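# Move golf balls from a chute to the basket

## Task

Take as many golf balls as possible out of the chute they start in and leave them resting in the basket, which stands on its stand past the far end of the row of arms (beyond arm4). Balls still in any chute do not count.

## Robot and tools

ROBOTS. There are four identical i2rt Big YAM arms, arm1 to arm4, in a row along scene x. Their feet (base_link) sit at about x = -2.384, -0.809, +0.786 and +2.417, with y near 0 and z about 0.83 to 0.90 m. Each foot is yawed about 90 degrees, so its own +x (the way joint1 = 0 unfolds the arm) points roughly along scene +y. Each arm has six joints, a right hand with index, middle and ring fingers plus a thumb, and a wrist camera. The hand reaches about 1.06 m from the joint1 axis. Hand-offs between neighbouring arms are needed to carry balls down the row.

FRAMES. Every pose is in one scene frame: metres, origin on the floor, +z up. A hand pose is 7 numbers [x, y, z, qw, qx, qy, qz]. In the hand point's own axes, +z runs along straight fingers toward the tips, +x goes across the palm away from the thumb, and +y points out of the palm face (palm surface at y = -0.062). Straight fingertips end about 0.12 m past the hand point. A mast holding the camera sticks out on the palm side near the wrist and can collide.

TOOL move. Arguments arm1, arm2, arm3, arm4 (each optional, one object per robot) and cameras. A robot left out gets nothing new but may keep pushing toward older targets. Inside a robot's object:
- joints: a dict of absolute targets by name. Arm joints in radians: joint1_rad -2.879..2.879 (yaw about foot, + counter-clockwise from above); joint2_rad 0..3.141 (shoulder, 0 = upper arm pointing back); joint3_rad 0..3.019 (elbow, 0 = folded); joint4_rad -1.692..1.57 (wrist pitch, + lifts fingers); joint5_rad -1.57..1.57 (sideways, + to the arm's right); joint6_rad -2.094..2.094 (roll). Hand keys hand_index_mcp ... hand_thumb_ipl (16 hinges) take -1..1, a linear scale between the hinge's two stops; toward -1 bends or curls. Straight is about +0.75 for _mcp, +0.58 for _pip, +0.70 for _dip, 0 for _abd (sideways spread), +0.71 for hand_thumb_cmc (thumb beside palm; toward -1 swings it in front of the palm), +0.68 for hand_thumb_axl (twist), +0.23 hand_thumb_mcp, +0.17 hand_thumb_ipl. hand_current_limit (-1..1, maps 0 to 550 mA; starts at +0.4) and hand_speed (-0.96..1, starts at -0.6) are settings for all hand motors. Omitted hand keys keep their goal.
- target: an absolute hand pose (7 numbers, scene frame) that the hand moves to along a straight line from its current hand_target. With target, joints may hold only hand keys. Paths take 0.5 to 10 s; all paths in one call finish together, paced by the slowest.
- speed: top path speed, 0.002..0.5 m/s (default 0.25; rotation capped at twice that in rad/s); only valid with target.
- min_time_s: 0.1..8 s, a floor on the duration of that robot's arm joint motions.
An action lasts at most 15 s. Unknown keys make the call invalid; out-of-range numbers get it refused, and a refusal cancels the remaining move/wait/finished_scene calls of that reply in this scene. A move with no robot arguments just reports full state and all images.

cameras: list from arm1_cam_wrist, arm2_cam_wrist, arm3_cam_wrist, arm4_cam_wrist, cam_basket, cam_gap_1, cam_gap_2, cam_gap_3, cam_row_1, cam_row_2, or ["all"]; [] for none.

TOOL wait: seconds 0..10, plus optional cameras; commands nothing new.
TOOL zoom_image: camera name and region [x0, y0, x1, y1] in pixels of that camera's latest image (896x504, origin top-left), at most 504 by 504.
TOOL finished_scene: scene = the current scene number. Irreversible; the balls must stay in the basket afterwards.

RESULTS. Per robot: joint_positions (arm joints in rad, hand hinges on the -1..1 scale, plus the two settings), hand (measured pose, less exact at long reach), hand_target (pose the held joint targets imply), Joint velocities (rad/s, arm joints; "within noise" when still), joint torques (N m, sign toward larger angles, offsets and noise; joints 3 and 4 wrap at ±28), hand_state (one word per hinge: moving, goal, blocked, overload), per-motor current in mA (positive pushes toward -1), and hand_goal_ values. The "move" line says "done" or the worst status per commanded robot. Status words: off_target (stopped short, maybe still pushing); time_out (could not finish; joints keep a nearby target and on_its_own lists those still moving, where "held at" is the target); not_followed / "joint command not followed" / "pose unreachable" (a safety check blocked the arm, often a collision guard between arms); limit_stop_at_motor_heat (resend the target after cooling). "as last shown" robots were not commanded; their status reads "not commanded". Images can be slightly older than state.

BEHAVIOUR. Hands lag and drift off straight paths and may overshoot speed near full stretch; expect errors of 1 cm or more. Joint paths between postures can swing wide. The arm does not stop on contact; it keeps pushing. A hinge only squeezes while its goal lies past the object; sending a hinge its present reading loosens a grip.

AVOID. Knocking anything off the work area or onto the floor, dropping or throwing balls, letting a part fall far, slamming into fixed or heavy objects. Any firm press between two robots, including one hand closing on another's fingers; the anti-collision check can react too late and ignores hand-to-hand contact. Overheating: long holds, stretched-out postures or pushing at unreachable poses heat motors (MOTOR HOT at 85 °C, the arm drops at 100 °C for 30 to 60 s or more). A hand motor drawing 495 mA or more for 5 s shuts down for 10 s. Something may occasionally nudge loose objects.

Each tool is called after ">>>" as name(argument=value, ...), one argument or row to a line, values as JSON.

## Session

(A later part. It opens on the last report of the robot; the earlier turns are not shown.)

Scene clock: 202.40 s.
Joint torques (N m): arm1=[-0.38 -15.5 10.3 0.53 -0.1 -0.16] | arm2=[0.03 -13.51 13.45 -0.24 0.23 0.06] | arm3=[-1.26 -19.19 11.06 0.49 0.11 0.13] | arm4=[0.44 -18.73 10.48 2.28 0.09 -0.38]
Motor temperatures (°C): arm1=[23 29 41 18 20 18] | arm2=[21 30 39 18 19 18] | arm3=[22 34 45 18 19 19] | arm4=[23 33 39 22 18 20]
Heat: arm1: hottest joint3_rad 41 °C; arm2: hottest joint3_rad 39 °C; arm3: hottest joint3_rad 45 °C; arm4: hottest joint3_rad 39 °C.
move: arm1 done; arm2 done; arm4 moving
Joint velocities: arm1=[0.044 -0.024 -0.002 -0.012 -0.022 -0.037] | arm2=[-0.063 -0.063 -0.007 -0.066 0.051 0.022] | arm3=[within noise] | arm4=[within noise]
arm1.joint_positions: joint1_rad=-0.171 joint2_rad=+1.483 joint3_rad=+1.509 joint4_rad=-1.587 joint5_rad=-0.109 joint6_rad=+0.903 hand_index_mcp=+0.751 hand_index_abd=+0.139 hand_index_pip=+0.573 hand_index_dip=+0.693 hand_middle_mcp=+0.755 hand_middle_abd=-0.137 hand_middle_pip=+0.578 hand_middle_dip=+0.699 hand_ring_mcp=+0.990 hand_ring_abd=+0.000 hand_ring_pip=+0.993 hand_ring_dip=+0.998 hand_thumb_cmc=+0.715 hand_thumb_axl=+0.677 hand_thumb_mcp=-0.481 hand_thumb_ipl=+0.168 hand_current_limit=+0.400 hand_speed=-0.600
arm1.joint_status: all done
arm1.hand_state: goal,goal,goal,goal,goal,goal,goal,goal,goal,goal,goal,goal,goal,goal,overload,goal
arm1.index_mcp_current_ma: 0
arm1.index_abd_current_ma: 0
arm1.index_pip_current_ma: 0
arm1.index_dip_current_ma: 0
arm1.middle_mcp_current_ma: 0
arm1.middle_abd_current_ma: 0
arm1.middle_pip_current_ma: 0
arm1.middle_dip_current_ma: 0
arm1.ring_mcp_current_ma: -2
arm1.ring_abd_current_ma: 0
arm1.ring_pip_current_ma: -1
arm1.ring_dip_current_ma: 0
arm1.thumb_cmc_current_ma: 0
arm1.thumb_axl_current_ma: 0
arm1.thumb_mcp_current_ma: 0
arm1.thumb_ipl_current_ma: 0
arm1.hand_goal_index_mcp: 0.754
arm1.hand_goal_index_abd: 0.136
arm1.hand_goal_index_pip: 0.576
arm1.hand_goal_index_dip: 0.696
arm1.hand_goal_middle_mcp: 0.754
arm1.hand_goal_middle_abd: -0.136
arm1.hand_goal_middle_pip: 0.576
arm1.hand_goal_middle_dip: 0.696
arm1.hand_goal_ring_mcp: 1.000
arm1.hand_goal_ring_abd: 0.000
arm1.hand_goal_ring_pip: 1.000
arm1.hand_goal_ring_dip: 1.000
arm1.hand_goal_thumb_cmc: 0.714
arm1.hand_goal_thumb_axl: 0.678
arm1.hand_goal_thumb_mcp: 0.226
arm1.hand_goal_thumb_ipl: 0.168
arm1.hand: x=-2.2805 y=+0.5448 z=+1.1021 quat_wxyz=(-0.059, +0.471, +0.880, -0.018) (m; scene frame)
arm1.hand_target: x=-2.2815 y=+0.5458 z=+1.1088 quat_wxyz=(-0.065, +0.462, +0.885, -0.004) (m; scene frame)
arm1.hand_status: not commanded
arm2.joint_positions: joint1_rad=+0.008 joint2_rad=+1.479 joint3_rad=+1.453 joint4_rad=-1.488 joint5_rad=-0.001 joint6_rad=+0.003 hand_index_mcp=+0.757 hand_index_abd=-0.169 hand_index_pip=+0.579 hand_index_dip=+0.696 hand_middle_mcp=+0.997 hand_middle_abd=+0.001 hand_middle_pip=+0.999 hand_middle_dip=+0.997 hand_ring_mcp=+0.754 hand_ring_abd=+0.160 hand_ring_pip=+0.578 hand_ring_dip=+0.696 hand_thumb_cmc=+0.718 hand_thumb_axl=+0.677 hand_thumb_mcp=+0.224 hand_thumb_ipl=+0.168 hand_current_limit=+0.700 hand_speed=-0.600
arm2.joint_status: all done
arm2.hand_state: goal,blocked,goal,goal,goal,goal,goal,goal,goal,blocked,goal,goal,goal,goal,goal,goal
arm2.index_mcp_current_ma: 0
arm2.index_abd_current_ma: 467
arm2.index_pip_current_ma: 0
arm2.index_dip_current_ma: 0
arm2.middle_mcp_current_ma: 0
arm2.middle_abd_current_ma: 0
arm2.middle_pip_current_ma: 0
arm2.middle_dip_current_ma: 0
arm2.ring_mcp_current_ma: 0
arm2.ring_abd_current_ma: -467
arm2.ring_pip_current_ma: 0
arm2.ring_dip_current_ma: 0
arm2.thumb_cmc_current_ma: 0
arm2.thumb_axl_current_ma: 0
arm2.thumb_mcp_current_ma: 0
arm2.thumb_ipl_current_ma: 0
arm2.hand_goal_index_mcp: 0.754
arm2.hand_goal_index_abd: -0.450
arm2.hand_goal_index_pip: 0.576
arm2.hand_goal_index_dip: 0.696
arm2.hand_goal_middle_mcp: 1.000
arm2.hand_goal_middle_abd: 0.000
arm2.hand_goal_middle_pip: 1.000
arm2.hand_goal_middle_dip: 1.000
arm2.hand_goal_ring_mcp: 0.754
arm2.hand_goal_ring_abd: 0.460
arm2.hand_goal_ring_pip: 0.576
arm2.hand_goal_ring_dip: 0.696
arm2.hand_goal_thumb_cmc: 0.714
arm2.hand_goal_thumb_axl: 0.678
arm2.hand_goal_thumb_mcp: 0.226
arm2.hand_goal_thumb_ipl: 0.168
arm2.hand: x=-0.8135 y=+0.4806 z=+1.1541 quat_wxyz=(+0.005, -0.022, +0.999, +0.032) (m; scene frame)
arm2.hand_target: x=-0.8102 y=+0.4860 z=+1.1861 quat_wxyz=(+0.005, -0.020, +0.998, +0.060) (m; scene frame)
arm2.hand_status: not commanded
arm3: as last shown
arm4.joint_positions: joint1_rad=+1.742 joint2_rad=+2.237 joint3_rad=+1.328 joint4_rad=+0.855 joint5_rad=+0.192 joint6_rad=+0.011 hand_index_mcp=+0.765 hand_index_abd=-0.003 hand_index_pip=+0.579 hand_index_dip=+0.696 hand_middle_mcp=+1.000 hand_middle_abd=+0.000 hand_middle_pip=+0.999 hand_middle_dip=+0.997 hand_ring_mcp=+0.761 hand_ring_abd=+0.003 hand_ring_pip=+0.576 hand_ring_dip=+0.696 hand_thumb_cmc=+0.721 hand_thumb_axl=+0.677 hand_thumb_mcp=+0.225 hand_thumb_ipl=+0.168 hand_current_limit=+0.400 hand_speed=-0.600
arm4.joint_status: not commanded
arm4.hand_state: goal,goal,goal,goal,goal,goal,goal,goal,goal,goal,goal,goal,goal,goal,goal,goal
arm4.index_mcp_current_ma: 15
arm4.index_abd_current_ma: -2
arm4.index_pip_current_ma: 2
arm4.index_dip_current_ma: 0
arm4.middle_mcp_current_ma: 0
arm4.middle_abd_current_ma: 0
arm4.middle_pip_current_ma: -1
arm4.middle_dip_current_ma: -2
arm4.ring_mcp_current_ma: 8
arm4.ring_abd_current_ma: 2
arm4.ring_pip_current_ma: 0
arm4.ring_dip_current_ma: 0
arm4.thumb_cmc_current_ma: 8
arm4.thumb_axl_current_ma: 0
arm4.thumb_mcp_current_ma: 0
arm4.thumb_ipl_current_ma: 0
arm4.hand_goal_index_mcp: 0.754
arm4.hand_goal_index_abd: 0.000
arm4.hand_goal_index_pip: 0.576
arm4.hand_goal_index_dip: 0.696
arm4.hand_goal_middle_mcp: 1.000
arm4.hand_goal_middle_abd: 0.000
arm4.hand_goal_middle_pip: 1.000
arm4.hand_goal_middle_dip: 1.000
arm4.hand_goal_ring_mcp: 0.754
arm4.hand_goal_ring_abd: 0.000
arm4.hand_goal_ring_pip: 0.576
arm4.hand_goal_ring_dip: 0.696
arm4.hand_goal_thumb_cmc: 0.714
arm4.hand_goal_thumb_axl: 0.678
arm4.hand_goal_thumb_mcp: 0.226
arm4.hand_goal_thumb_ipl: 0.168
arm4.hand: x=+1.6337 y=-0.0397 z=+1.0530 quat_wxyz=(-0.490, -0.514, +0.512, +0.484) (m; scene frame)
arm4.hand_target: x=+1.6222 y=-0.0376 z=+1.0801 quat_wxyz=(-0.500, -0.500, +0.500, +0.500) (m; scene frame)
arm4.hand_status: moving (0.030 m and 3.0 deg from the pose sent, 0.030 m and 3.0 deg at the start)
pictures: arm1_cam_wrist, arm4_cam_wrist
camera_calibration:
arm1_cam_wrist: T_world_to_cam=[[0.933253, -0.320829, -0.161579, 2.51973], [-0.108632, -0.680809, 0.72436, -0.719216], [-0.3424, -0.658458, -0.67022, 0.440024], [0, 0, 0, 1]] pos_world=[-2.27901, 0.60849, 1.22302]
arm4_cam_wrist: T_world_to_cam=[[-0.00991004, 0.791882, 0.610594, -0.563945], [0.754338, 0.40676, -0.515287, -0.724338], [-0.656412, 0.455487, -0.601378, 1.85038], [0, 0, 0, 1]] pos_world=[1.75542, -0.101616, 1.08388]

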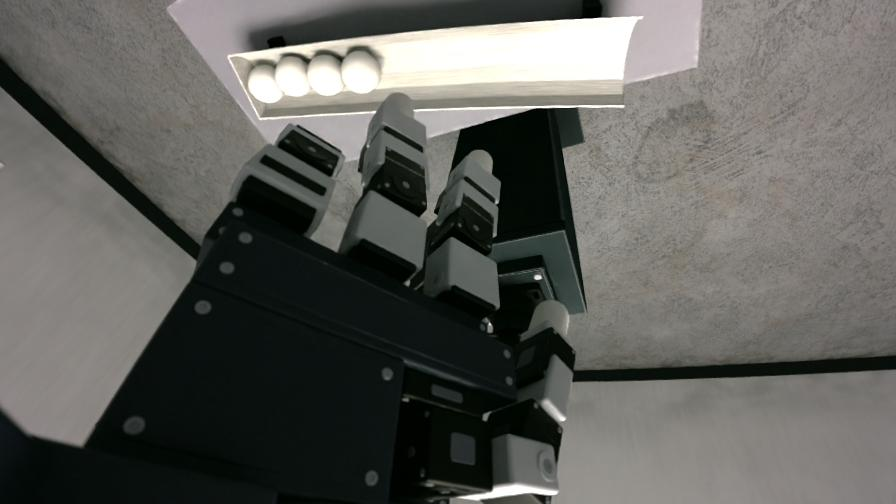

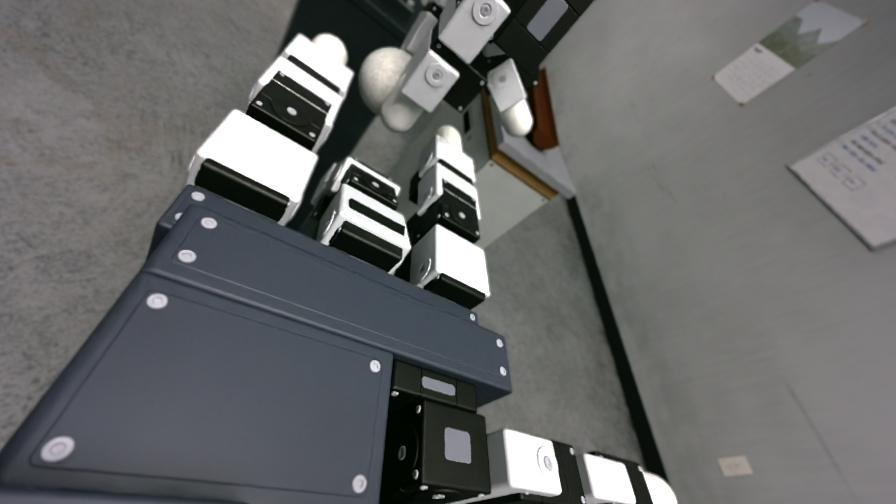

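>>> move(
  arm4={"target": [1.675, -0.045, 1.093, -0.5, -0.5, 0.5, 0.5], "speed": 0.1},
  arm2={"joints": {"joint1_rad": -1.5, "joint2_rad": 1.75, "joint3_rad": 1.9, "joint4_rad": -1.6, "joint5_rad": 0, "joint6_rad": 1.53}, "min_time_s": 6},
  arm1={"target": [-2.4035, 0.5545, 1.00, -0.0662, 0.4435, 0.8921, 0.0526], "speed": 0.1},
)

>>> move(
  arm4={"target": [1.619, -0.038, 1.077, -0.5, -0.5, 0.5, 0.5], "speed": 0.06},
  arm2={"target": [-0.135, -0.122, 1.115, 0, 1, 0, 0.02], "speed": 0.1},
  arm1={"target": [-2.4035, 0.5545, 0.960, -0.0662, 0.4435, 0.8921, 0.0526], "speed": 0.05},
  cameras=["arm4_cam_wrist", "arm1_cam_wrist", "arm2_cam_wrist"],
)

>>> zoom_image(
  camera="arm4_cam_wrist",
  region=[250, 0, 550, 200],
)

>>> zoom_image(
  camera="arm1_cam_wrist",
  region=[300, 0, 600, 200],
)

Scene clock: 215.13 s.
Joint torques (N m): arm1=[-0.15 -12.57 10.36 0.87 0.04 0.1] | arm2=[0.44 -14.45 13.57 -0.35 0.15 0.18] | arm3=[-1.26 -19.19 11.07 0.49 0.11 0.13] | arm4=[1.49 -19.66 6.09 3.26 0.11 -0.38]
Motor temperatures (°C): arm1=[23 29 40 18 20 18] | arm2=[21 29 40 18 19 18] | arm3=[22 35 46 18 19 19] | arm4=[23 33 38 22 18 20]
Heat: arm1: hottest joint3_rad 40 °C; arm2: hottest joint3_rad 40 °C; arm3: hottest joint3_rad 46 °C; arm4: hottest joint3_rad 38 °C.
move: arm1 done; arm2 done; arm4 off_target
Joint velocities: within noise
arm1.joint_positions: joint1_rad=+0.127 joint2_rad=+1.461 joint3_rad=+1.195 joint4_rad=-1.153 joint5_rad=-0.027 joint6_rad=+1.130 hand_index_mcp=+0.751 hand_index_abd=+0.139 hand_index_pip=+0.573 hand_index_dip=+0.693 hand_middle_mcp=+0.754 hand_middle_abd=-0.137 hand_middle_pip=+0.578 hand_middle_dip=+0.698 hand_ring_mcp=+0.990 hand_ring_abd=+0.000 hand_ring_pip=+0.993 hand_ring_dip=+0.998 hand_thumb_cmc=+0.715 hand_thumb_axl=+0.677 hand_thumb_mcp=-0.481 hand_thumb_ipl=+0.168 hand_current_limit=+0.400 hand_speed=-0.600
arm1.joint_status: not commanded
arm1.hand_state: goal,goal,goal,goal,goal,goal,goal,goal,goal,goal,goal,goal,goal,goal,overload,goal
arm1.index_mcp_current_ma: 0
arm1.index_abd_current_ma: 0
arm1.index_pip_current_ma: 0
arm1.index_dip_current_ma: 0
arm1.middle_mcp_current_ma: 0
arm1.middle_abd_current_ma: 0
arm1.middle_pip_current_ma: 0
arm1.middle_dip_current_ma: 0
arm1.ring_mcp_current_ma: -2
arm1.ring_abd_current_ma: 0
arm1.ring_pip_current_ma: -1
arm1.ring_dip_current_ma: 0
arm1.thumb_cmc_current_ma: 0
arm1.thumb_axl_current_ma: 0
arm1.thumb_mcp_current_ma: 0
arm1.thumb_ipl_current_ma: 0
arm1.hand_goal_index_mcp: 0.754
arm1.hand_goal_index_abd: 0.136
arm1.hand_goal_index_pip: 0.576
arm1.hand_goal_index_dip: 0.696
arm1.hand_goal_middle_mcp: 0.754
arm1.hand_goal_middle_abd: -0.136
arm1.hand_goal_middle_pip: 0.576
arm1.hand_goal_middle_dip: 0.696
arm1.hand_goal_ring_mcp: 1.000
arm1.hand_goal_ring_abd: 0.000
arm1.hand_goal_ring_pip: 1.000
arm1.hand_goal_ring_dip: 1.000
arm1.hand_goal_thumb_cmc: 0.714
arm1.hand_goal_thumb_axl: 0.678
arm1.hand_goal_thumb_mcp: 0.226
arm1.hand_goal_thumb_ipl: 0.168
arm1.hand: x=-2.4029 y=+0.5531 z=+1.0052 quat_wxyz=(-0.065, +0.439, +0.895, +0.051) (m; scene frame)
arm1.hand_target: x=-2.4036 y=+0.5544 z=+1.0000 quat_wxyz=(-0.066, +0.443, +0.892, +0.052) (m; scene frame)
arm1.hand_status: done (0.005 m and 0.7 deg from the pose sent, 0.160 m and 8.8 deg at the start)
arm2.joint_positions: joint1_rad=-1.498 joint2_rad=+1.733 joint3_rad=+1.851 joint4_rad=-1.590 joint5_rad=-0.001 joint6_rad=+1.521 hand_index_mcp=+0.755 hand_index_abd=-0.169 hand_index_pip=+0.579 hand_index_dip=+0.696 hand_middle_mcp=+0.996 hand_middle_abd=+0.001 hand_middle_pip=+0.999 hand_middle_dip=+0.997 hand_ring_mcp=+0.753 hand_ring_abd=+0.160 hand_ring_pip=+0.577 hand_ring_dip=+0.696 hand_thumb_cmc=+0.716 hand_thumb_axl=+0.677 hand_thumb_mcp=+0.224 hand_thumb_ipl=+0.168 hand_current_limit=+0.700 hand_speed=-0.600
arm2.joint_status: all done
arm2.hand_state: goal,blocked,goal,goal,goal,goal,goal,goal,goal,blocked,goal,goal,goal,goal,goal,goal
arm2.index_mcp_current_ma: 0
arm2.index_abd_current_ma: 468
arm2.index_pip_current_ma: 0
arm2.index_dip_current_ma: 0
arm2.middle_mcp_current_ma: 0
arm2.middle_abd_current_ma: 0
arm2.middle_pip_current_ma: 0
arm2.middle_dip_current_ma: 0
arm2.ring_mcp_current_ma: 0
arm2.ring_abd_current_ma: -467
arm2.ring_pip_current_ma: 0
arm2.ring_dip_current_ma: 0
arm2.thumb_cmc_current_ma: 0
arm2.thumb_axl_current_ma: 0
arm2.thumb_mcp_current_ma: 0
arm2.thumb_ipl_current_ma: 0
arm2.hand_goal_index_mcp: 0.754
arm2.hand_goal_index_abd: -0.450
arm2.hand_goal_index_pip: 0.576
arm2.hand_goal_index_dip: 0.696
arm2.hand_goal_middle_mcp: 1.000
arm2.hand_goal_middle_abd: 0.000
arm2.hand_goal_middle_pip: 1.000
arm2.hand_goal_middle_dip: 1.000
arm2.hand_goal_ring_mcp: 0.754
arm2.hand_goal_ring_abd: 0.460
arm2.hand_goal_ring_pip: 0.576
arm2.hand_goal_ring_dip: 0.696
arm2.hand_goal_thumb_cmc: 0.714
arm2.hand_goal_thumb_axl: 0.678
arm2.hand_goal_thumb_mcp: 0.226
arm2.hand_goal_thumb_ipl: 0.168
arm2.hand: x=-0.2709 y=-0.0822 z=+1.1854 quat_wxyz=(-0.006, +0.995, +0.080, +0.057) (m; scene frame)
arm2.hand_target: x=-0.2620 y=-0.0822 z=+1.1951 quat_wxyz=(-0.006, +0.995, +0.075, +0.067) (m; scene frame)
arm2.hand_status: not commanded
arm3: as last shown
arm4.joint_positions: joint1_rad=+1.756 joint2_rad=+2.156 joint3_rad=+1.211 joint4_rad=+0.902 joint5_rad=+0.221 joint6_rad=+0.011 hand_index_mcp=+0.765 hand_index_abd=-0.003 hand_index_pip=+0.579 hand_index_dip=+0.696 hand_middle_mcp=+1.000 hand_middle_abd=+0.000 hand_middle_pip=+0.999 hand_middle_dip=+0.997 hand_ring_mcp=+0.761 hand_ring_abd=+0.003 hand_ring_pip=+0.576 hand_ring_dip=+0.696 hand_thumb_cmc=+0.721 hand_thumb_axl=+0.677 hand_thumb_mcp=+0.225 hand_thumb_ipl=+0.168 hand_current_limit=+0.400 hand_speed=-0.600
arm4.joint_status: not commanded
arm4.hand_state: goal,goal,goal,goal,goal,goal,goal,goal,goal,goal,goal,goal,goal,goal,goal,goal
arm4.index_mcp_current_ma: 15
arm4.index_abd_current_ma: -2
arm4.index_pip_current_ma: 2
arm4.index_dip_current_ma: 0
arm4.middle_mcp_current_ma: 0
arm4.middle_abd_current_ma: 0
arm4.middle_pip_current_ma: -1
arm4.middle_dip_current_ma: -2
arm4.ring_mcp_current_ma: 8
arm4.ring_abd_current_ma: 2
arm4.ring_pip_current_ma: 0
arm4.ring_dip_current_ma: 0
arm4.thumb_cmc_current_ma: 8
arm4.thumb_axl_current_ma: 0
arm4.thumb_mcp_current_ma: 0
arm4.thumb_ipl_current_ma: 0
arm4.hand_goal_index_mcp: 0.754
arm4.hand_goal_index_abd: 0.000
arm4.hand_goal_index_pip: 0.576
arm4.hand_goal_index_dip: 0.696
arm4.hand_goal_middle_mcp: 1.000
arm4.hand_goal_middle_abd: 0.000
arm4.hand_goal_middle_pip: 1.000
arm4.hand_goal_middle_dip: 1.000
arm4.hand_goal_ring_mcp: 0.754
arm4.hand_goal_ring_abd: 0.000
arm4.hand_goal_ring_pip: 0.576
arm4.hand_goal_ring_dip: 0.696
arm4.hand_goal_thumb_cmc: 0.714
arm4.hand_goal_thumb_axl: 0.678
arm4.hand_goal_thumb_mcp: 0.226
arm4.hand_goal_thumb_ipl: 0.168
arm4.hand: x=+1.6687 y=-0.0385 z=+1.0694 quat_wxyz=(-0.489, -0.507, +0.513, +0.490) (m; scene frame)
arm4.hand_target: x=+1.6747 y=-0.0448 z=+1.0925 quat_wxyz=(-0.500, -0.500, +0.500, +0.500) (m; scene frame)
arm4.hand_status: off_target (0.025 m and 2.4 deg from the pose sent, 0.058 m and 3.0 deg at the start)
pictures: none

Scene clock: 217.43 s.
Joint torques (N m): arm1=[-0.15 -11.34 9.35 0.8 -0.01 0.09] | arm2=[-0.15 -20.78 13.26 -0.54 0.24 0.16] | arm3=[-1.26 -19.19 11.06 0.49 0.12 0.13] | arm4=[0.32 -17.44 11 2.15 -0.06 -0.38]
Motor temperatures (°C): arm1=[23 29 40 18 20 18] | arm2=[21 30 40 18 19 18] | arm3=[22 35 46 18 19 19] | arm4=[23 33 38 22 18 20]
Heat: arm1: hottest joint3_rad 40 °C; arm2: hottest joint3_rad 40 °C; arm3: hottest joint3_rad 46 °C; arm4: hottest joint3_rad 38 °C.
move: arm1 off_target; arm2 off_target; arm4 off_target
Joint velocities: within noise
arm1.joint_positions: joint1_rad=+0.127 joint2_rad=+1.480 joint3_rad=+1.130 joint4_rad=-1.043 joint5_rad=-0.026 joint6_rad=+1.130 hand_index_mcp=+0.750 hand_index_abd=+0.133 hand_index_pip=+0.573 hand_index_dip=+0.693 hand_middle_mcp=+0.746 hand_middle_abd=-0.140 hand_middle_pip=+0.574 hand_middle_dip=+0.696 hand_ring_mcp=+0.990 hand_ring_abd=+0.000 hand_ring_pip=+0.993 hand_ring_dip=+0.998 hand_thumb_cmc=+0.715 hand_thumb_axl=+0.677 hand_thumb_mcp=-0.481 hand_thumb_ipl=+0.168 hand_current_limit=+0.400 hand_speed=-0.600
arm1.joint_status: not commanded
arm1.hand_state: goal,goal,goal,goal,goal,goal,goal,goal,goal,goal,goal,goal,goal,goal,overload,goal
arm1.index_mcp_current_ma: 0
arm1.index_abd_current_ma: 0
arm1.index_pip_current_ma: 0
arm1.index_dip_current_ma: 0
arm1.middle_mcp_current_ma: -1
arm1.middle_abd_current_ma: 0
arm1.middle_pip_current_ma: 0
arm1.middle_dip_current_ma: 0
arm1.ring_mcp_current_ma: -2
arm1.ring_abd_current_ma: 0
arm1.ring_pip_current_ma: -1
arm1.ring_dip_current_ma: 0
arm1.thumb_cmc_current_ma: 0
arm1.thumb_axl_current_ma: 0
arm1.thumb_mcp_current_ma: 0
arm1.thumb_ipl_current_ma: 0
arm1.hand_goal_index_mcp: 0.754
arm1.hand_goal_index_abd: 0.136
arm1.hand_goal_index_pip: 0.576
arm1.hand_goal_index_dip: 0.696
arm1.hand_goal_middle_mcp: 0.754
arm1.hand_goal_middle_abd: -0.136
arm1.hand_goal_middle_pip: 0.576
arm1.hand_goal_middle_dip: 0.696
arm1.hand_goal_ring_mcp: 1.000
arm1.hand_goal_ring_abd: 0.000
arm1.hand_goal_ring_pip: 1.000
arm1.hand_goal_ring_dip: 1.000
arm1.hand_goal_thumb_cmc: 0.714
arm1.hand_goal_thumb_axl: 0.678
arm1.hand_goal_thumb_mcp: 0.226
arm1.hand_goal_thumb_ipl: 0.168
arm1.hand: x=-2.4039 y=+0.5572 z=+0.9752 quat_wxyz=(-0.073, +0.438, +0.894, +0.062) (m; scene frame)
arm1.hand_target: x=-2.4035 y=+0.5541 z=+0.9603 quat_wxyz=(-0.066, +0.443, +0.892, +0.053) (m; scene frame)
arm1.hand_status: off_target (0.015 m and 1.4 deg from the pose sent, 0.045 m and 0.7 deg at the start)
arm2.joint_positions: joint1_rad=-1.567 joint2_rad=+2.219 joint3_rad=+2.389 joint4_rad=-1.699 joint5_rad=+0.012 joint6_rad=+1.585 hand_index_mcp=+0.755 hand_index_abd=-0.169 hand_index_pip=+0.579 hand_index_dip=+0.696 hand_middle_mcp=+0.996 hand_middle_abd=+0.001 hand_middle_pip=+0.999 hand_middle_dip=+0.997 hand_ring_mcp=+0.753 hand_ring_abd=+0.160 hand_ring_pip=+0.577 hand_ring_dip=+0.696 hand_thumb_cmc=+0.716 hand_thumb_axl=+0.677 hand_thumb_mcp=+0.223 hand_thumb_ipl=+0.168 hand_current_limit=+0.700 hand_speed=-0.600
arm2.joint_status: not commanded
arm2.hand_state: goal,blocked,goal,goal,goal,goal,goal,goal,goal,blocked,goal,goal,goal,goal,goal,goal
arm2.index_mcp_current_ma: 0
arm2.index_abd_current_ma: 468
arm2.index_pip_current_ma: 0
arm2.index_dip_current_ma: 0
arm2.middle_mcp_current_ma: 0
arm2.middle_abd_current_ma: 0
arm2.middle_pip_current_ma: 0
arm2.middle_dip_current_ma: 0
arm2.ring_mcp_current_ma: 0
arm2.ring_abd_current_ma: -467
arm2.ring_pip_current_ma: 0
arm2.ring_dip_current_ma: 0
arm2.thumb_cmc_current_ma: 0
arm2.thumb_axl_current_ma: 0
arm2.thumb_mcp_current_ma: 0
arm2.thumb_ipl_current_ma: 0
arm2.hand_goal_index_mcp: 0.754
arm2.hand_goal_index_abd: -0.450
arm2.hand_goal_index_pip: 0.576
arm2.hand_goal_index_dip: 0.696
arm2.hand_goal_middle_mcp: 1.000
arm2.hand_goal_middle_abd: 0.000
arm2.hand_goal_middle_pip: 1.000
arm2.hand_goal_middle_dip: 1.000
arm2.hand_goal_ring_mcp: 0.754
arm2.hand_goal_ring_abd: 0.460
arm2.hand_goal_ring_pip: 0.576
arm2.hand_goal_ring_dip: 0.696
arm2.hand_goal_thumb_cmc: 0.714
arm2.hand_goal_thumb_axl: 0.678
arm2.hand_goal_thumb_mcp: 0.226
arm2.hand_goal_thumb_ipl: 0.168
arm2.hand: x=-0.1410 y=-0.1142 z=+1.1049 quat_wxyz=(+0.001, +1.000, +0.013, +0.027) (m; scene frame)
arm2.hand_target: x=-0.1360 y=-0.1220 z=+1.1146 quat_wxyz=(+0.002, +0.999, +0.004, +0.039) (m; scene frame)
arm2.hand_status: off_target (0.014 m and 1.8 deg from the pose sent, 0.158 m and 10.1 deg at the start; a joint's target at an end of its range on 30 of 69 steps)
arm3.joint_positions: joint1_rad=-1.498 joint2_rad=+2.224 joint3_rad=+2.514 joint4_rad=-1.695 joint5_rad=+0.038 joint6_rad=+1.620 hand_index_mcp=+0.756 hand_index_abd=-0.174 hand_index_pip=+0.578 hand_index_dip=+0.696 hand_middle_mcp=+0.996 hand_middle_abd=+0.001 hand_middle_pip=+0.999 hand_middle_dip=+0.997 hand_ring_mcp=+0.756 hand_ring_abd=+0.161 hand_ring_pip=+0.578 hand_ring_dip=+0.698 hand_thumb_cmc=+0.716 hand_thumb_axl=+0.677 hand_thumb_mcp=+0.224 hand_thumb_ipl=+0.168 hand_current_limit=+0.700 hand_speed=-0.600
arm3.joint_status: not commanded
arm3.hand_state: goal,blocked,goal,goal,goal,goal,goal,goal,goal,blocked,goal,goal,goal,goal,goal,goal
arm3.index_mcp_current_ma: 3
arm3.index_abd_current_ma: 468
arm3.index_pip_current_ma: 3
arm3.index_dip_current_ma: 0
arm3.middle_mcp_current_ma: -8
arm3.middle_abd_current_ma: 1
arm3.middle_pip_current_ma: -2
arm3.middle_dip_current_ma: -5
arm3.ring_mcp_current_ma: 3
arm3.ring_abd_current_ma: -467
arm3.ring_pip_current_ma: 4
arm3.ring_dip_current_ma: 4
arm3.thumb_cmc_current_ma: 3
arm3.thumb_axl_current_ma: -1
arm3.thumb_mcp_current_ma: -6
arm3.thumb_ipl_current_ma: 0
arm3.hand_goal_index_mcp: 0.754
arm3.hand_goal_index_abd: -0.450
arm3.hand_goal_index_pip: 0.576
arm3.hand_goal_index_dip: 0.696
arm3.hand_goal_middle_mcp: 1.000
arm3.hand_goal_middle_abd: 0.000
arm3.hand_goal_middle_pip: 1.000
arm3.hand_goal_middle_dip: 1.000
arm3.hand_goal_ring_mcp: 0.754
arm3.hand_goal_ring_abd: 0.460
arm3.hand_goal_ring_pip: 0.576
arm3.hand_goal_ring_dip: 0.696
arm3.hand_goal_thumb_cmc: 0.714
arm3.hand_goal_thumb_axl: 0.678
arm3.hand_goal_thumb_mcp: 0.226
arm3.hand_goal_thumb_ipl: 0.168
arm3.hand: x=+1.4786 y=-0.1198 z=+1.0787 quat_wxyz=(+0.008, +0.996, +0.021, +0.081) (m; scene frame)
arm3.hand_target: x=+1.4823 y=-0.1151 z=+1.1023 quat_wxyz=(+0.006, +0.994, +0.018, +0.107) (m; scene frame)
arm3.hand_status: not commanded
arm4.joint_positions: joint1_rad=+1.743 joint2_rad=+2.227 joint3_rad=+1.327 joint4_rad=+0.860 joint5_rad=+0.196 joint6_rad=+0.011 hand_index_mcp=+0.765 hand_index_abd=-0.003 hand_index_pip=+0.579 hand_index_dip=+0.696 hand_middle_mcp=+1.000 hand_middle_abd=+0.000 hand_middle_pip=+0.999 hand_middle_dip=+0.997 hand_ring_mcp=+0.761 hand_ring_abd=+0.003 hand_ring_pip=+0.576 hand_ring_dip=+0.696 hand_thumb_cmc=+0.721 hand_thumb_axl=+0.677 hand_thumb_mcp=+0.225 hand_thumb_ipl=+0.168 hand_current_limit=+0.400 hand_speed=-0.600
arm4.joint_status: not commanded
arm4.hand_state: goal,goal,goal,goal,goal,goal,goal,goal,goal,goal,goal,goal,goal,goal,goal,goal
arm4.index_mcp_current_ma: 15
arm4.index_abd_current_ma: -2
arm4.index_pip_current_ma: 2
arm4.index_dip_current_ma: 0
arm4.middle_mcp_current_ma: 0
arm4.middle_abd_current_ma: 0
arm4.middle_pip_current_ma: -1
arm4.middle_dip_current_ma: -2
arm4.ring_mcp_current_ma: 8
arm4.ring_abd_current_ma: 2
arm4.ring_pip_current_ma: 0
arm4.ring_dip_current_ma: 0
arm4.thumb_cmc_current_ma: 8
arm4.thumb_axl_current_ma: 0
arm4.thumb_mcp_current_ma: 0
arm4.thumb_ipl_current_ma: 0
arm4.hand_goal_index_mcp: 0.754
arm4.hand_goal_index_abd: 0.000
arm4.hand_goal_index_pip: 0.576
arm4.hand_goal_index_dip: 0.696
arm4.hand_goal_middle_mcp: 1.000
arm4.hand_goal_middle_abd: 0.000
arm4.hand_goal_middle_pip: 1.000
arm4.hand_goal_middle_dip: 1.000
arm4.hand_goal_ring_mcp: 0.754
arm4.hand_goal_ring_abd: 0.000
arm4.hand_goal_ring_pip: 0.576
arm4.hand_goal_ring_dip: 0.696
arm4.hand_goal_thumb_cmc: 0.714
arm4.hand_goal_thumb_axl: 0.678
arm4.hand_goal_thumb_mcp: 0.226
arm4.hand_goal_thumb_ipl: 0.168
arm4.hand: x=+1.6348 y=-0.0395 z=+1.0617 quat_wxyz=(-0.493, -0.509, +0.510, +0.488) (m; scene frame)
arm4.hand_target: x=+1.6209 y=-0.0376 z=+1.0772 quat_wxyz=(-0.500, -0.500, +0.500, +0.500) (m; scene frame)
arm4.hand_status: off_target (0.022 m and 2.2 deg from the pose sent, 0.050 m and 2.4 deg at the start)
pictures: arm1_cam_wrist, arm2_cam_wrist, arm4_cam_wrist
camera_calibration:
arm1_cam_wrist: T_world_to_cam=[[0.958531, -0.237526, -0.157479, 2.6288], [-0.0971086, -0.791733, 0.603099, -0.424417], [-0.267934, -0.562797, -0.781967, 0.555618], [0, 0, 0, 1]] pos_world=[-2.41213, 0.601084, 1.10442]
arm2_cam_wrist: T_world_to_cam=[[-0.795178, -0.606141, -0.0168616, -0.126038], [-0.42284, 0.534352, 0.731897, -0.864437], [-0.434623, 0.589119, -0.681206, 0.880772], [0, 0, 0, 1]] pos_world=[-0.0829375, -0.133362, 1.23054]
arm4_cam_wrist: T_world_to_cam=[[0.000951381, 0.793551, 0.608503, -0.584875], [0.748023, 0.403282, -0.527091, -0.698137], [-0.663672, 0.455676, -0.59321, 1.85942], [0, 0, 0, 1]] pos_world=[1.75683, -0.10162, 1.09095]

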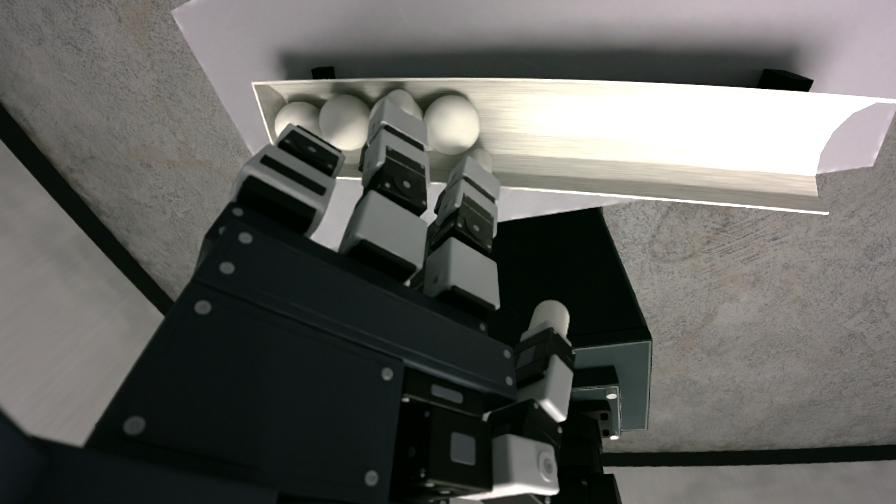

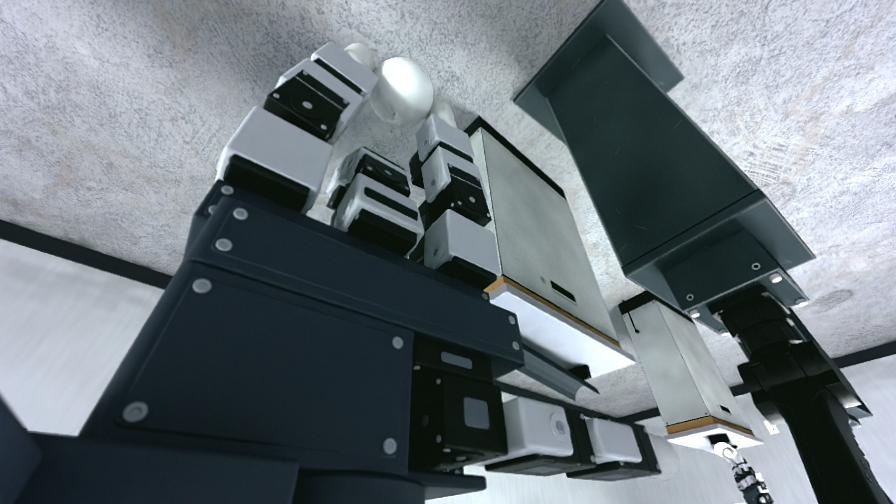

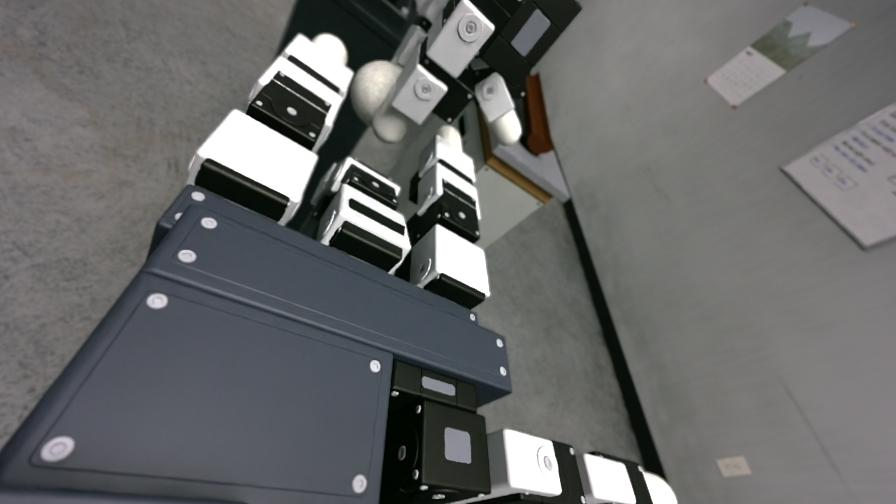

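Scaled by 1.680 from the camera's 896x504 image, which has a finer 1280x720 frame.

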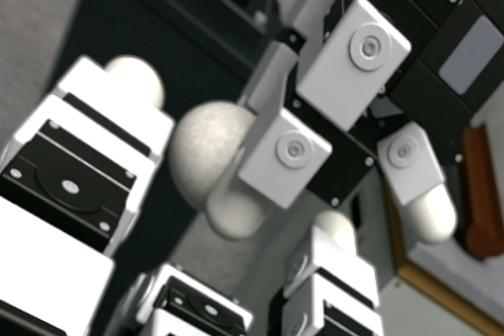

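Scaled by 1.680 from the camera's 896x504 image, which has a finer 1280x720 frame.

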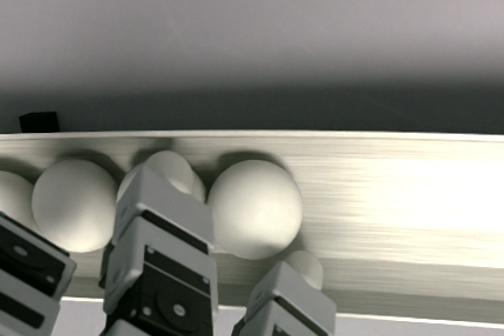

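>>> move(
  arm4={"joints": {"hand_index_abd": -0.45, "hand_ring_abd": 0.46}},
  arm1={"target": [-2.4025, 0.5545, 0.941, -0.0662, 0.4435, 0.8921, 0.0526], "speed": 0.05},
  cameras=["arm4_cam_wrist", "arm1_cam_wrist"],
)

>>> zoom_image(
  camera="arm4_cam_wrist",
  region=[250, 0, 550, 200],
)

>>> zoom_image(
  camera="arm1_cam_wrist",
  region=[300, 0, 600, 200],
)

Scene clock: 219.53 s.
Joint torques (N m): arm1=[-0.38 -10.05 8.1 1.43 -0.14 0.07] | arm2=[-0.26 -20.84 13.24 -0.51 0.24 0.17] | arm3=[-1.26 -19.19 11 0.49 0.1 0.13] | arm4=[0.32 -17.32 10.95 2.15 0.11 -0.38]
Motor temperatures (°C): arm1=[23 29 40 18 20 18] | arm2=[21 30 41 18 19 18] | arm3=[22 35 47 18 19 19] | arm4=[23 33 39 22 18 20]
Heat: arm1: hottest joint3_rad 40 °C; arm2: hottest joint3_rad 41 °C; arm3: hottest joint3_rad 47 °C; arm4: hottest joint3_rad 39 °C.
move: arm1 off_target; arm4 off_target
Joint velocities: within noise
arm1.joint_positions: joint1_rad=+0.127 joint2_rad=+1.485 joint3_rad=+1.111 joint4_rad=-1.007 joint5_rad=-0.023 joint6_rad=+1.130 hand_index_mcp=+0.751 hand_index_abd=+0.140 hand_index_pip=+0.573 hand_index_dip=+0.693 hand_middle_mcp=+0.739 hand_middle_abd=-0.140 hand_middle_pip=+0.568 hand_middle_dip=+0.694 hand_ring_mcp=+0.990 hand_ring_abd=+0.000 hand_ring_pip=+0.993 hand_ring_dip=+0.998 hand_thumb_cmc=+0.715 hand_thumb_axl=+0.677 hand_thumb_mcp=-0.481 hand_thumb_ipl=+0.168 hand_current_limit=+0.400 hand_speed=-0.600
arm1.joint_status: not commanded
arm1.hand_state: goal,goal,goal,goal,goal,goal,goal,goal,goal,goal,goal,goal,goal,goal,overload,goal
arm1.index_mcp_current_ma: 0
arm1.index_abd_current_ma: 0
arm1.index_pip_current_ma: 0
arm1.index_dip_current_ma: 0
arm1.middle_mcp_current_ma: -5
arm1.middle_abd_current_ma: 0
arm1.middle_pip_current_ma: -1
arm1.middle_dip_current_ma: 0
arm1.ring_mcp_current_ma: -2
arm1.ring_abd_current_ma: 0
arm1.ring_pip_current_ma: -1
arm1.ring_dip_current_ma: 0
arm1.thumb_cmc_current_ma: 0
arm1.thumb_axl_current_ma: 0
arm1.thumb_mcp_current_ma: 0
arm1.thumb_ipl_current_ma: 0
arm1.hand_goal_index_mcp: 0.754
arm1.hand_goal_index_abd: 0.136
arm1.hand_goal_index_pip: 0.576
arm1.hand_goal_index_dip: 0.696
arm1.hand_goal_middle_mcp: 0.754
arm1.hand_goal_middle_abd: -0.136
arm1.hand_goal_middle_pip: 0.576
arm1.hand_goal_middle_dip: 0.696
arm1.hand_goal_ring_mcp: 1.000
arm1.hand_goal_ring_abd: 0.000
arm1.hand_goal_ring_pip: 1.000
arm1.hand_goal_ring_dip: 1.000
arm1.hand_goal_thumb_cmc: 0.714
arm1.hand_goal_thumb_axl: 0.678
arm1.hand_goal_thumb_mcp: 0.226
arm1.hand_goal_thumb_ipl: 0.168
arm1.hand: x=-2.4038 y=+0.5586 z=+0.9674 quat_wxyz=(-0.075, +0.438, +0.893, +0.067) (m; scene frame)
arm1.hand_target: x=-2.4024 y=+0.5534 z=+0.9419 quat_wxyz=(-0.066, +0.443, +0.892, +0.052) (m; scene frame)
arm1.hand_status: off_target (0.027 m and 2.1 deg from the pose sent, 0.034 m and 1.4 deg at the start)
arm2, arm3: as last shown
arm3.joint_positions: joint1_rad=-1.498 joint2_rad=+2.224 joint3_rad=+2.515 joint4_rad=-1.695 joint5_rad=+0.038 joint6_rad=+1.621 hand_index_mcp=+0.754 hand_index_abd=-0.174 hand_index_pip=+0.577 hand_index_dip=+0.696 hand_middle_mcp=+0.996 hand_middle_abd=+0.001 hand_middle_pip=+0.999 hand_middle_dip=+0.997 hand_ring_mcp=+0.757 hand_ring_abd=+0.161 hand_ring_pip=+0.581 hand_ring_dip=+0.699 hand_thumb_cmc=+0.716 hand_thumb_axl=+0.677 hand_thumb_mcp=+0.224 hand_thumb_ipl=+0.168 hand_current_limit=+0.700 hand_speed=-0.600
arm3.index_mcp_current_ma: 0
arm3.index_pip_current_ma: 1
arm3.ring_mcp_current_ma: 7
arm3.ring_pip_current_ma: 10
arm3.ring_dip_current_ma: 5
arm3.hand: x=+1.4787 y=-0.1199 z=+1.0790 quat_wxyz=(+0.008, +0.996, +0.021, +0.082) (m; scene frame)
arm4.joint_positions: joint1_rad=+1.743 joint2_rad=+2.227 joint3_rad=+1.328 joint4_rad=+0.860 joint5_rad=+0.192 joint6_rad=+0.011 hand_index_mcp=+0.766 hand_index_abd=-0.191 hand_index_pip=+0.579 hand_index_dip=+0.696 hand_middle_mcp=+1.000 hand_middle_abd=+0.000 hand_middle_pip=+0.999 hand_middle_dip=+0.997 hand_ring_mcp=+0.761 hand_ring_abd=+0.157 hand_ring_pip=+0.576 hand_ring_dip=+0.696 hand_thumb_cmc=+0.721 hand_thumb_axl=+0.677 hand_thumb_mcp=+0.225 hand_thumb_ipl=+0.168 hand_current_limit=+0.400 hand_speed=-0.600
arm4.joint_status: hand_index_abd off_target (ended at -0.191, target -0.450); hand_ring_abd off_target (ended at +0.157, target +0.460)
arm4.hand_state: goal,blocked,goal,goal,goal,goal,goal,goal,goal,blocked,goal,goal,goal,goal,goal,goal
arm4.index_mcp_current_ma: 16
arm4.index_abd_current_ma: 385
arm4.index_pip_current_ma: 3
arm4.index_dip_current_ma: 0
arm4.middle_mcp_current_ma: 0
arm4.middle_abd_current_ma: 0
arm4.middle_pip_current_ma: -1
arm4.middle_dip_current_ma: -2
arm4.ring_mcp_current_ma: 8
arm4.ring_abd_current_ma: -385
arm4.ring_pip_current_ma: 0
arm4.ring_dip_current_ma: 0
arm4.thumb_cmc_current_ma: 8
arm4.thumb_axl_current_ma: 0
arm4.thumb_mcp_current_ma: 0
arm4.thumb_ipl_current_ma: 0
arm4.hand_goal_index_mcp: 0.754
arm4.hand_goal_index_abd: -0.450
arm4.hand_goal_index_pip: 0.576
arm4.hand_goal_index_dip: 0.696
arm4.hand_goal_middle_mcp: 1.000
arm4.hand_goal_middle_abd: 0.000
arm4.hand_goal_middle_pip: 1.000
arm4.hand_goal_middle_dip: 1.000
arm4.hand_goal_ring_mcp: 0.754
arm4.hand_goal_ring_abd: 0.460
arm4.hand_goal_ring_pip: 0.576
arm4.hand_goal_ring_dip: 0.696
arm4.hand_goal_thumb_cmc: 0.714
arm4.hand_goal_thumb_axl: 0.678
arm4.hand_goal_thumb_mcp: 0.226
arm4.hand_goal_thumb_ipl: 0.168
arm4.hand: x=+1.6345 y=-0.0403 z=+1.0622 quat_wxyz=(-0.495, -0.509, +0.508, +0.487) (m; scene frame)
arm4.hand_target: x=+1.6209 y=-0.0376 z=+1.0772 quat_wxyz=(-0.500, -0.500, +0.500, +0.500) (m; scene frame)
arm4.hand_status: not commanded
pictures: arm1_cam_wrist, arm4_cam_wrist
camera_calibration:
arm1_cam_wrist: T_world_to_cam=[[0.95845, -0.236283, -0.159825, 2.62914], [-0.0979344, -0.798778, 0.593601, -0.407489], [-0.267923, -0.553285, -0.788729, 0.551548], [0, 0, 0, 1]] pos_world=[-2.41203, 0.60089, 1.09711]
arm4_cam_wrist: T_world_to_cam=[[-0.00171156, 0.793753, 0.608237, -0.579959], [0.745714, 0.406261, -0.528074, -0.692255], [-0.666264, 0.452667, -0.592609, 1.86338], [0, 0, 0, 1]] pos_world=[1.75673, -0.10191, 1.09144]

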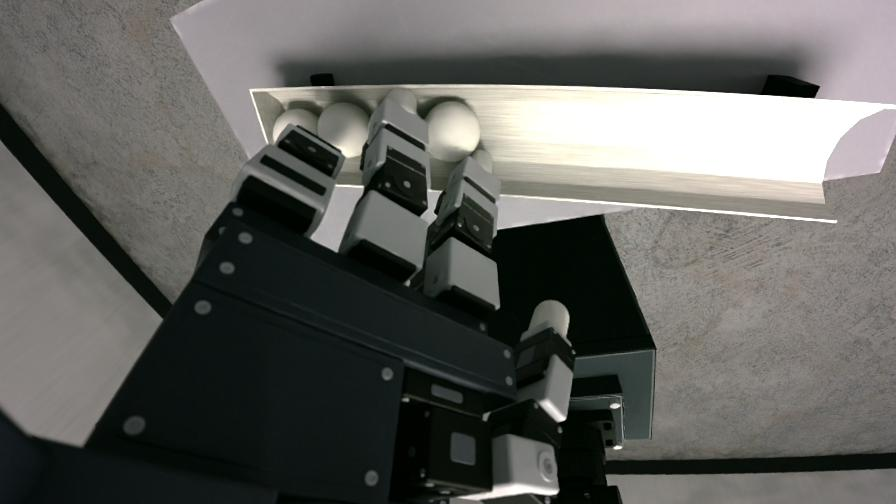

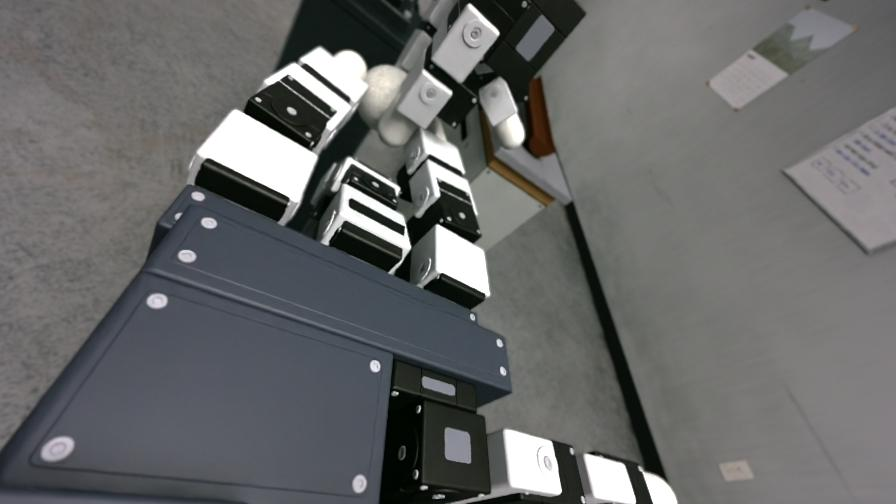

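Scaled by 1.680 from the camera's 896x504 image, which has a finer 1280x720 frame.

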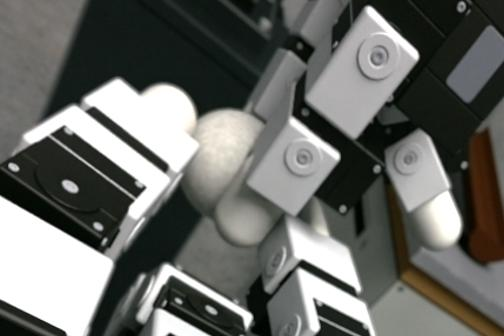

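Scaled by 1.680 from the camera's 896x504 image, which has a finer 1280x720 frame.

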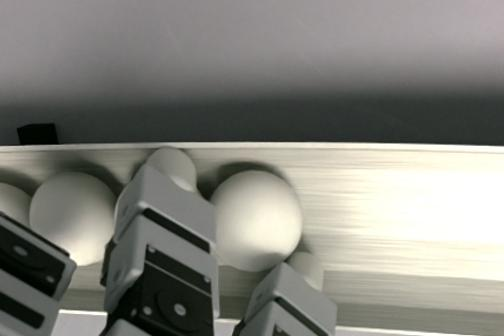

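>>> move(
  arm4={"joints": {"hand_current_limit": 0.7}},
  arm3={"joints": {"hand_index_abd": 0, "hand_ring_abd": 0}},
  arm1={"joints": {"hand_index_abd": -0.22, "hand_middle_abd": 0.22}},
  cameras=["arm1_cam_wrist"],
)

>>> zoom_image(
  camera="arm1_cam_wrist",
  region=[300, 0, 600, 200],
)

>>> move(
  arm3={"target": [1.48, -0.115, 1.20, 0, 1, 0, 0.02], "speed": 0.1},
  cameras=["arm4_cam_wrist"],
)

Scene clock: 222.03 s.
Joint torques (N m): arm1=[-0.38 -10.17 8.34 1.28 -0.29 0.06] | arm2=[-0.21 -20.89 13.24 -0.51 0.25 0.17] | arm3=[-1.26 -19.19 10.82 0.5 0.1 0.12] | arm4=[0.38 -17.9 10.92 2.33 0.11 -0.38]
Motor temperatures (°C): arm1=[23 29 40 18 20 18] | arm2=[21 30 41 18 19 18] | arm3=[22 35 47 18 19 19] | arm4=[23 33 39 22 18 20]
Heat: arm1: hottest joint3_rad 40 °C; arm2: hottest joint3_rad 41 °C; arm3: hottest joint3_rad 47 °C; arm4: hottest joint3_rad 39 °C.
move: arm1 off_target; arm3 done; arm4 done
Joint velocities: within noise
arm1.joint_positions: joint1_rad=+0.127 joint2_rad=+1.485 joint3_rad=+1.108 joint4_rad=-1.004 joint5_rad=-0.019 joint6_rad=+1.131 hand_index_mcp=+0.755 hand_index_abd=+0.098 hand_index_pip=+0.576 hand_index_dip=+0.694 hand_middle_mcp=+0.738 hand_middle_abd=-0.044 hand_middle_pip=+0.568 hand_middle_dip=+0.694 hand_ring_mcp=+0.991 hand_ring_abd=+0.000 hand_ring_pip=+0.993 hand_ring_dip=+0.998 hand_thumb_cmc=+0.715 hand_thumb_axl=+0.677 hand_thumb_mcp=-0.481 hand_thumb_ipl=+0.168 hand_current_limit=+0.400 hand_speed=-0.600
arm1.joint_status: hand_index_abd off_target (ended at +0.098, target -0.220); hand_middle_abd off_target (ended at -0.044, target +0.220)
arm1.hand_state: goal,blocked,goal,goal,goal,blocked,goal,goal,goal,goal,goal,goal,goal,goal,overload,goal
arm1.index_mcp_current_ma: 0
arm1.index_abd_current_ma: 385
arm1.index_pip_current_ma: 0
arm1.index_dip_current_ma: 0
arm1.middle_mcp_current_ma: -5
arm1.middle_abd_current_ma: -385
arm1.middle_pip_current_ma: -1
arm1.middle_dip_current_ma: 0
arm1.ring_mcp_current_ma: -2
arm1.ring_abd_current_ma: 0
arm1.ring_pip_current_ma: -1
arm1.ring_dip_current_ma: 0
arm1.thumb_cmc_current_ma: 0
arm1.thumb_axl_current_ma: 0
arm1.thumb_mcp_current_ma: 0
arm1.thumb_ipl_current_ma: 0
arm1.hand_goal_index_mcp: 0.754
arm1.hand_goal_index_abd: -0.220
arm1.hand_goal_index_pip: 0.576
arm1.hand_goal_index_dip: 0.696
arm1.hand_goal_middle_mcp: 0.754
arm1.hand_goal_middle_abd: 0.220
arm1.hand_goal_middle_pip: 0.576
arm1.hand_goal_middle_dip: 0.696
arm1.hand_goal_ring_mcp: 1.000
arm1.hand_goal_ring_abd: 0.000
arm1.hand_goal_ring_pip: 1.000
arm1.hand_goal_ring_dip: 1.000
arm1.hand_goal_thumb_cmc: 0.714
arm1.hand_goal_thumb_axl: 0.678
arm1.hand_goal_thumb_mcp: 0.226
arm1.hand_goal_thumb_ipl: 0.168
arm1.hand: x=-2.4028 y=+0.5582 z=+0.9666 quat_wxyz=(-0.074, +0.438, +0.893, +0.068) (m; scene frame)
arm1.hand_target: x=-2.4024 y=+0.5533 z=+0.9418 quat_wxyz=(-0.066, +0.444, +0.892, +0.052) (m; scene frame)
arm1.hand_status: not commanded
arm2: as last shown
arm3.joint_positions: joint1_rad=-1.498 joint2_rad=+2.224 joint3_rad=+2.517 joint4_rad=-1.695 joint5_rad=+0.038 joint6_rad=+1.621 hand_index_mcp=+0.754 hand_index_abd=-0.002 hand_index_pip=+0.577 hand_index_dip=+0.696 hand_middle_mcp=+0.996 hand_middle_abd=+0.001 hand_middle_pip=+0.999 hand_middle_dip=+0.997 hand_ring_mcp=+0.755 hand_ring_abd=+0.004 hand_ring_pip=+0.578 hand_ring_dip=+0.699 hand_thumb_cmc=+0.716 hand_thumb_axl=+0.677 hand_thumb_mcp=+0.224 hand_thumb_ipl=+0.168 hand_current_limit=+0.700 hand_speed=-0.600
arm3.joint_status: all done
arm3.hand_state: goal,goal,goal,goal,goal,goal,goal,goal,goal,goal,goal,goal,goal,goal,goal,goal
arm3.index_mcp_current_ma: 0
arm3.index_abd_current_ma: -4
arm3.index_pip_current_ma: 1
arm3.index_dip_current_ma: 0
arm3.middle_mcp_current_ma: -8
arm3.middle_abd_current_ma: 1
arm3.middle_pip_current_ma: -2
arm3.middle_dip_current_ma: -5
arm3.ring_mcp_current_ma: 2
arm3.ring_abd_current_ma: 7
arm3.ring_pip_current_ma: 4
arm3.ring_dip_current_ma: 5
arm3.thumb_cmc_current_ma: 3
arm3.thumb_axl_current_ma: -1
arm3.thumb_mcp_current_ma: -6
arm3.thumb_ipl_current_ma: 0
arm3.hand_goal_index_mcp: 0.754
arm3.hand_goal_index_abd: 0.000
arm3.hand_goal_index_pip: 0.576
arm3.hand_goal_index_dip: 0.696
arm3.hand_goal_middle_mcp: 1.000
arm3.hand_goal_middle_abd: 0.000
arm3.hand_goal_middle_pip: 1.000
arm3.hand_goal_middle_dip: 1.000
arm3.hand_goal_ring_mcp: 0.754
arm3.hand_goal_ring_abd: 0.000
arm3.hand_goal_ring_pip: 0.576
arm3.hand_goal_ring_dip: 0.696
arm3.hand_goal_thumb_cmc: 0.714
arm3.hand_goal_thumb_axl: 0.678
arm3.hand_goal_thumb_mcp: 0.226
arm3.hand_goal_thumb_ipl: 0.168
arm3.hand: x=+1.4790 y=-0.1199 z=+1.0799 quat_wxyz=(+0.008, +0.996, +0.021, +0.083) (m; scene frame)
arm3.hand_target: x=+1.4823 y=-0.1151 z=+1.1022 quat_wxyz=(+0.006, +0.994, +0.018, +0.107) (m; scene frame)
arm3.hand_status: not commanded
arm4.joint_positions: joint1_rad=+1.743 joint2_rad=+2.232 joint3_rad=+1.328 joint4_rad=+0.856 joint5_rad=+0.192 joint6_rad=+0.011 hand_index_mcp=+0.767 hand_index_abd=-0.193 hand_index_pip=+0.581 hand_index_dip=+0.696 hand_middle_mcp=+1.000 hand_middle_abd=+0.000 hand_middle_pip=+0.999 hand_middle_dip=+0.997 hand_ring_mcp=+0.765 hand_ring_abd=+0.157 hand_ring_pip=+0.579 hand_ring_dip=+0.696 hand_thumb_cmc=+0.721 hand_thumb_axl=+0.677 hand_thumb_mcp=+0.225 hand_thumb_ipl=+0.168 hand_current_limit=+0.700 hand_speed=-0.600
arm4.joint_status: all done
arm4.hand_state: goal,blocked,goal,goal,goal,goal,goal,goal,goal,blocked,goal,goal,goal,goal,goal,goal
arm4.index_mcp_current_ma: 19
arm4.index_abd_current_ma: 468
arm4.index_pip_current_ma: 4
arm4.index_dip_current_ma: 0
arm4.middle_mcp_current_ma: 0
arm4.middle_abd_current_ma: 0
arm4.middle_pip_current_ma: -1
arm4.middle_dip_current_ma: -2
arm4.ring_mcp_current_ma: 15
arm4.ring_abd_current_ma: -467
arm4.ring_pip_current_ma: 2
arm4.ring_dip_current_ma: 0
arm4.thumb_cmc_current_ma: 8
arm4.thumb_axl_current_ma: 0
arm4.thumb_mcp_current_ma: 0
arm4.thumb_ipl_current_ma: 0
arm4.hand_goal_index_mcp: 0.754
arm4.hand_goal_index_abd: -0.450
arm4.hand_goal_index_pip: 0.576
arm4.hand_goal_index_dip: 0.696
arm4.hand_goal_middle_mcp: 1.000
arm4.hand_goal_middle_abd: 0.000
arm4.hand_goal_middle_pip: 1.000
arm4.hand_goal_middle_dip: 1.000
arm4.hand_goal_ring_mcp: 0.754
arm4.hand_goal_ring_abd: 0.460
arm4.hand_goal_ring_pip: 0.576
arm4.hand_goal_ring_dip: 0.696
arm4.hand_goal_thumb_cmc: 0.714
arm4.hand_goal_thumb_axl: 0.678
arm4.hand_goal_thumb_mcp: 0.226
arm4.hand_goal_thumb_ipl: 0.168
arm4.hand: x=+1.6340 y=-0.0404 z=+1.0571 quat_wxyz=(-0.492, -0.512, +0.510, +0.485) (m; scene frame)
arm4.hand_target: x=+1.6209 y=-0.0378 z=+1.0771 quat_wxyz=(-0.500, -0.500, +0.500, +0.500) (m; scene frame)
arm4.hand_status: not commanded
pictures: arm1_cam_wrist
camera_calibration:
arm1_cam_wrist: T_world_to_cam=[[0.95866, -0.237587, -0.156597, 2.62619], [-0.101225, -0.799069, 0.592657, -0.414006], [-0.265939, -0.552306, -0.790085, 0.556509], [0, 0, 0, 1]] pos_world=[-2.41153, 0.600492, 1.09631]

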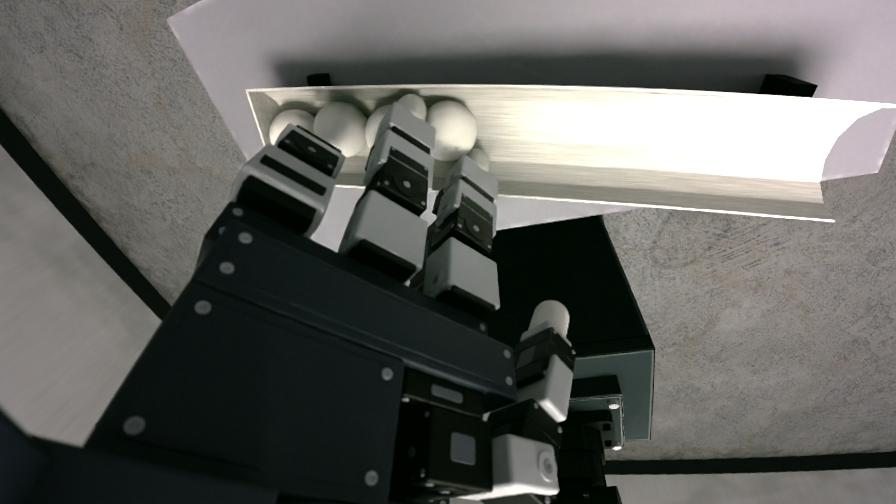

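Scaled by 1.680 from the camera's 896x504 image, which has a finer 1280x720 frame.

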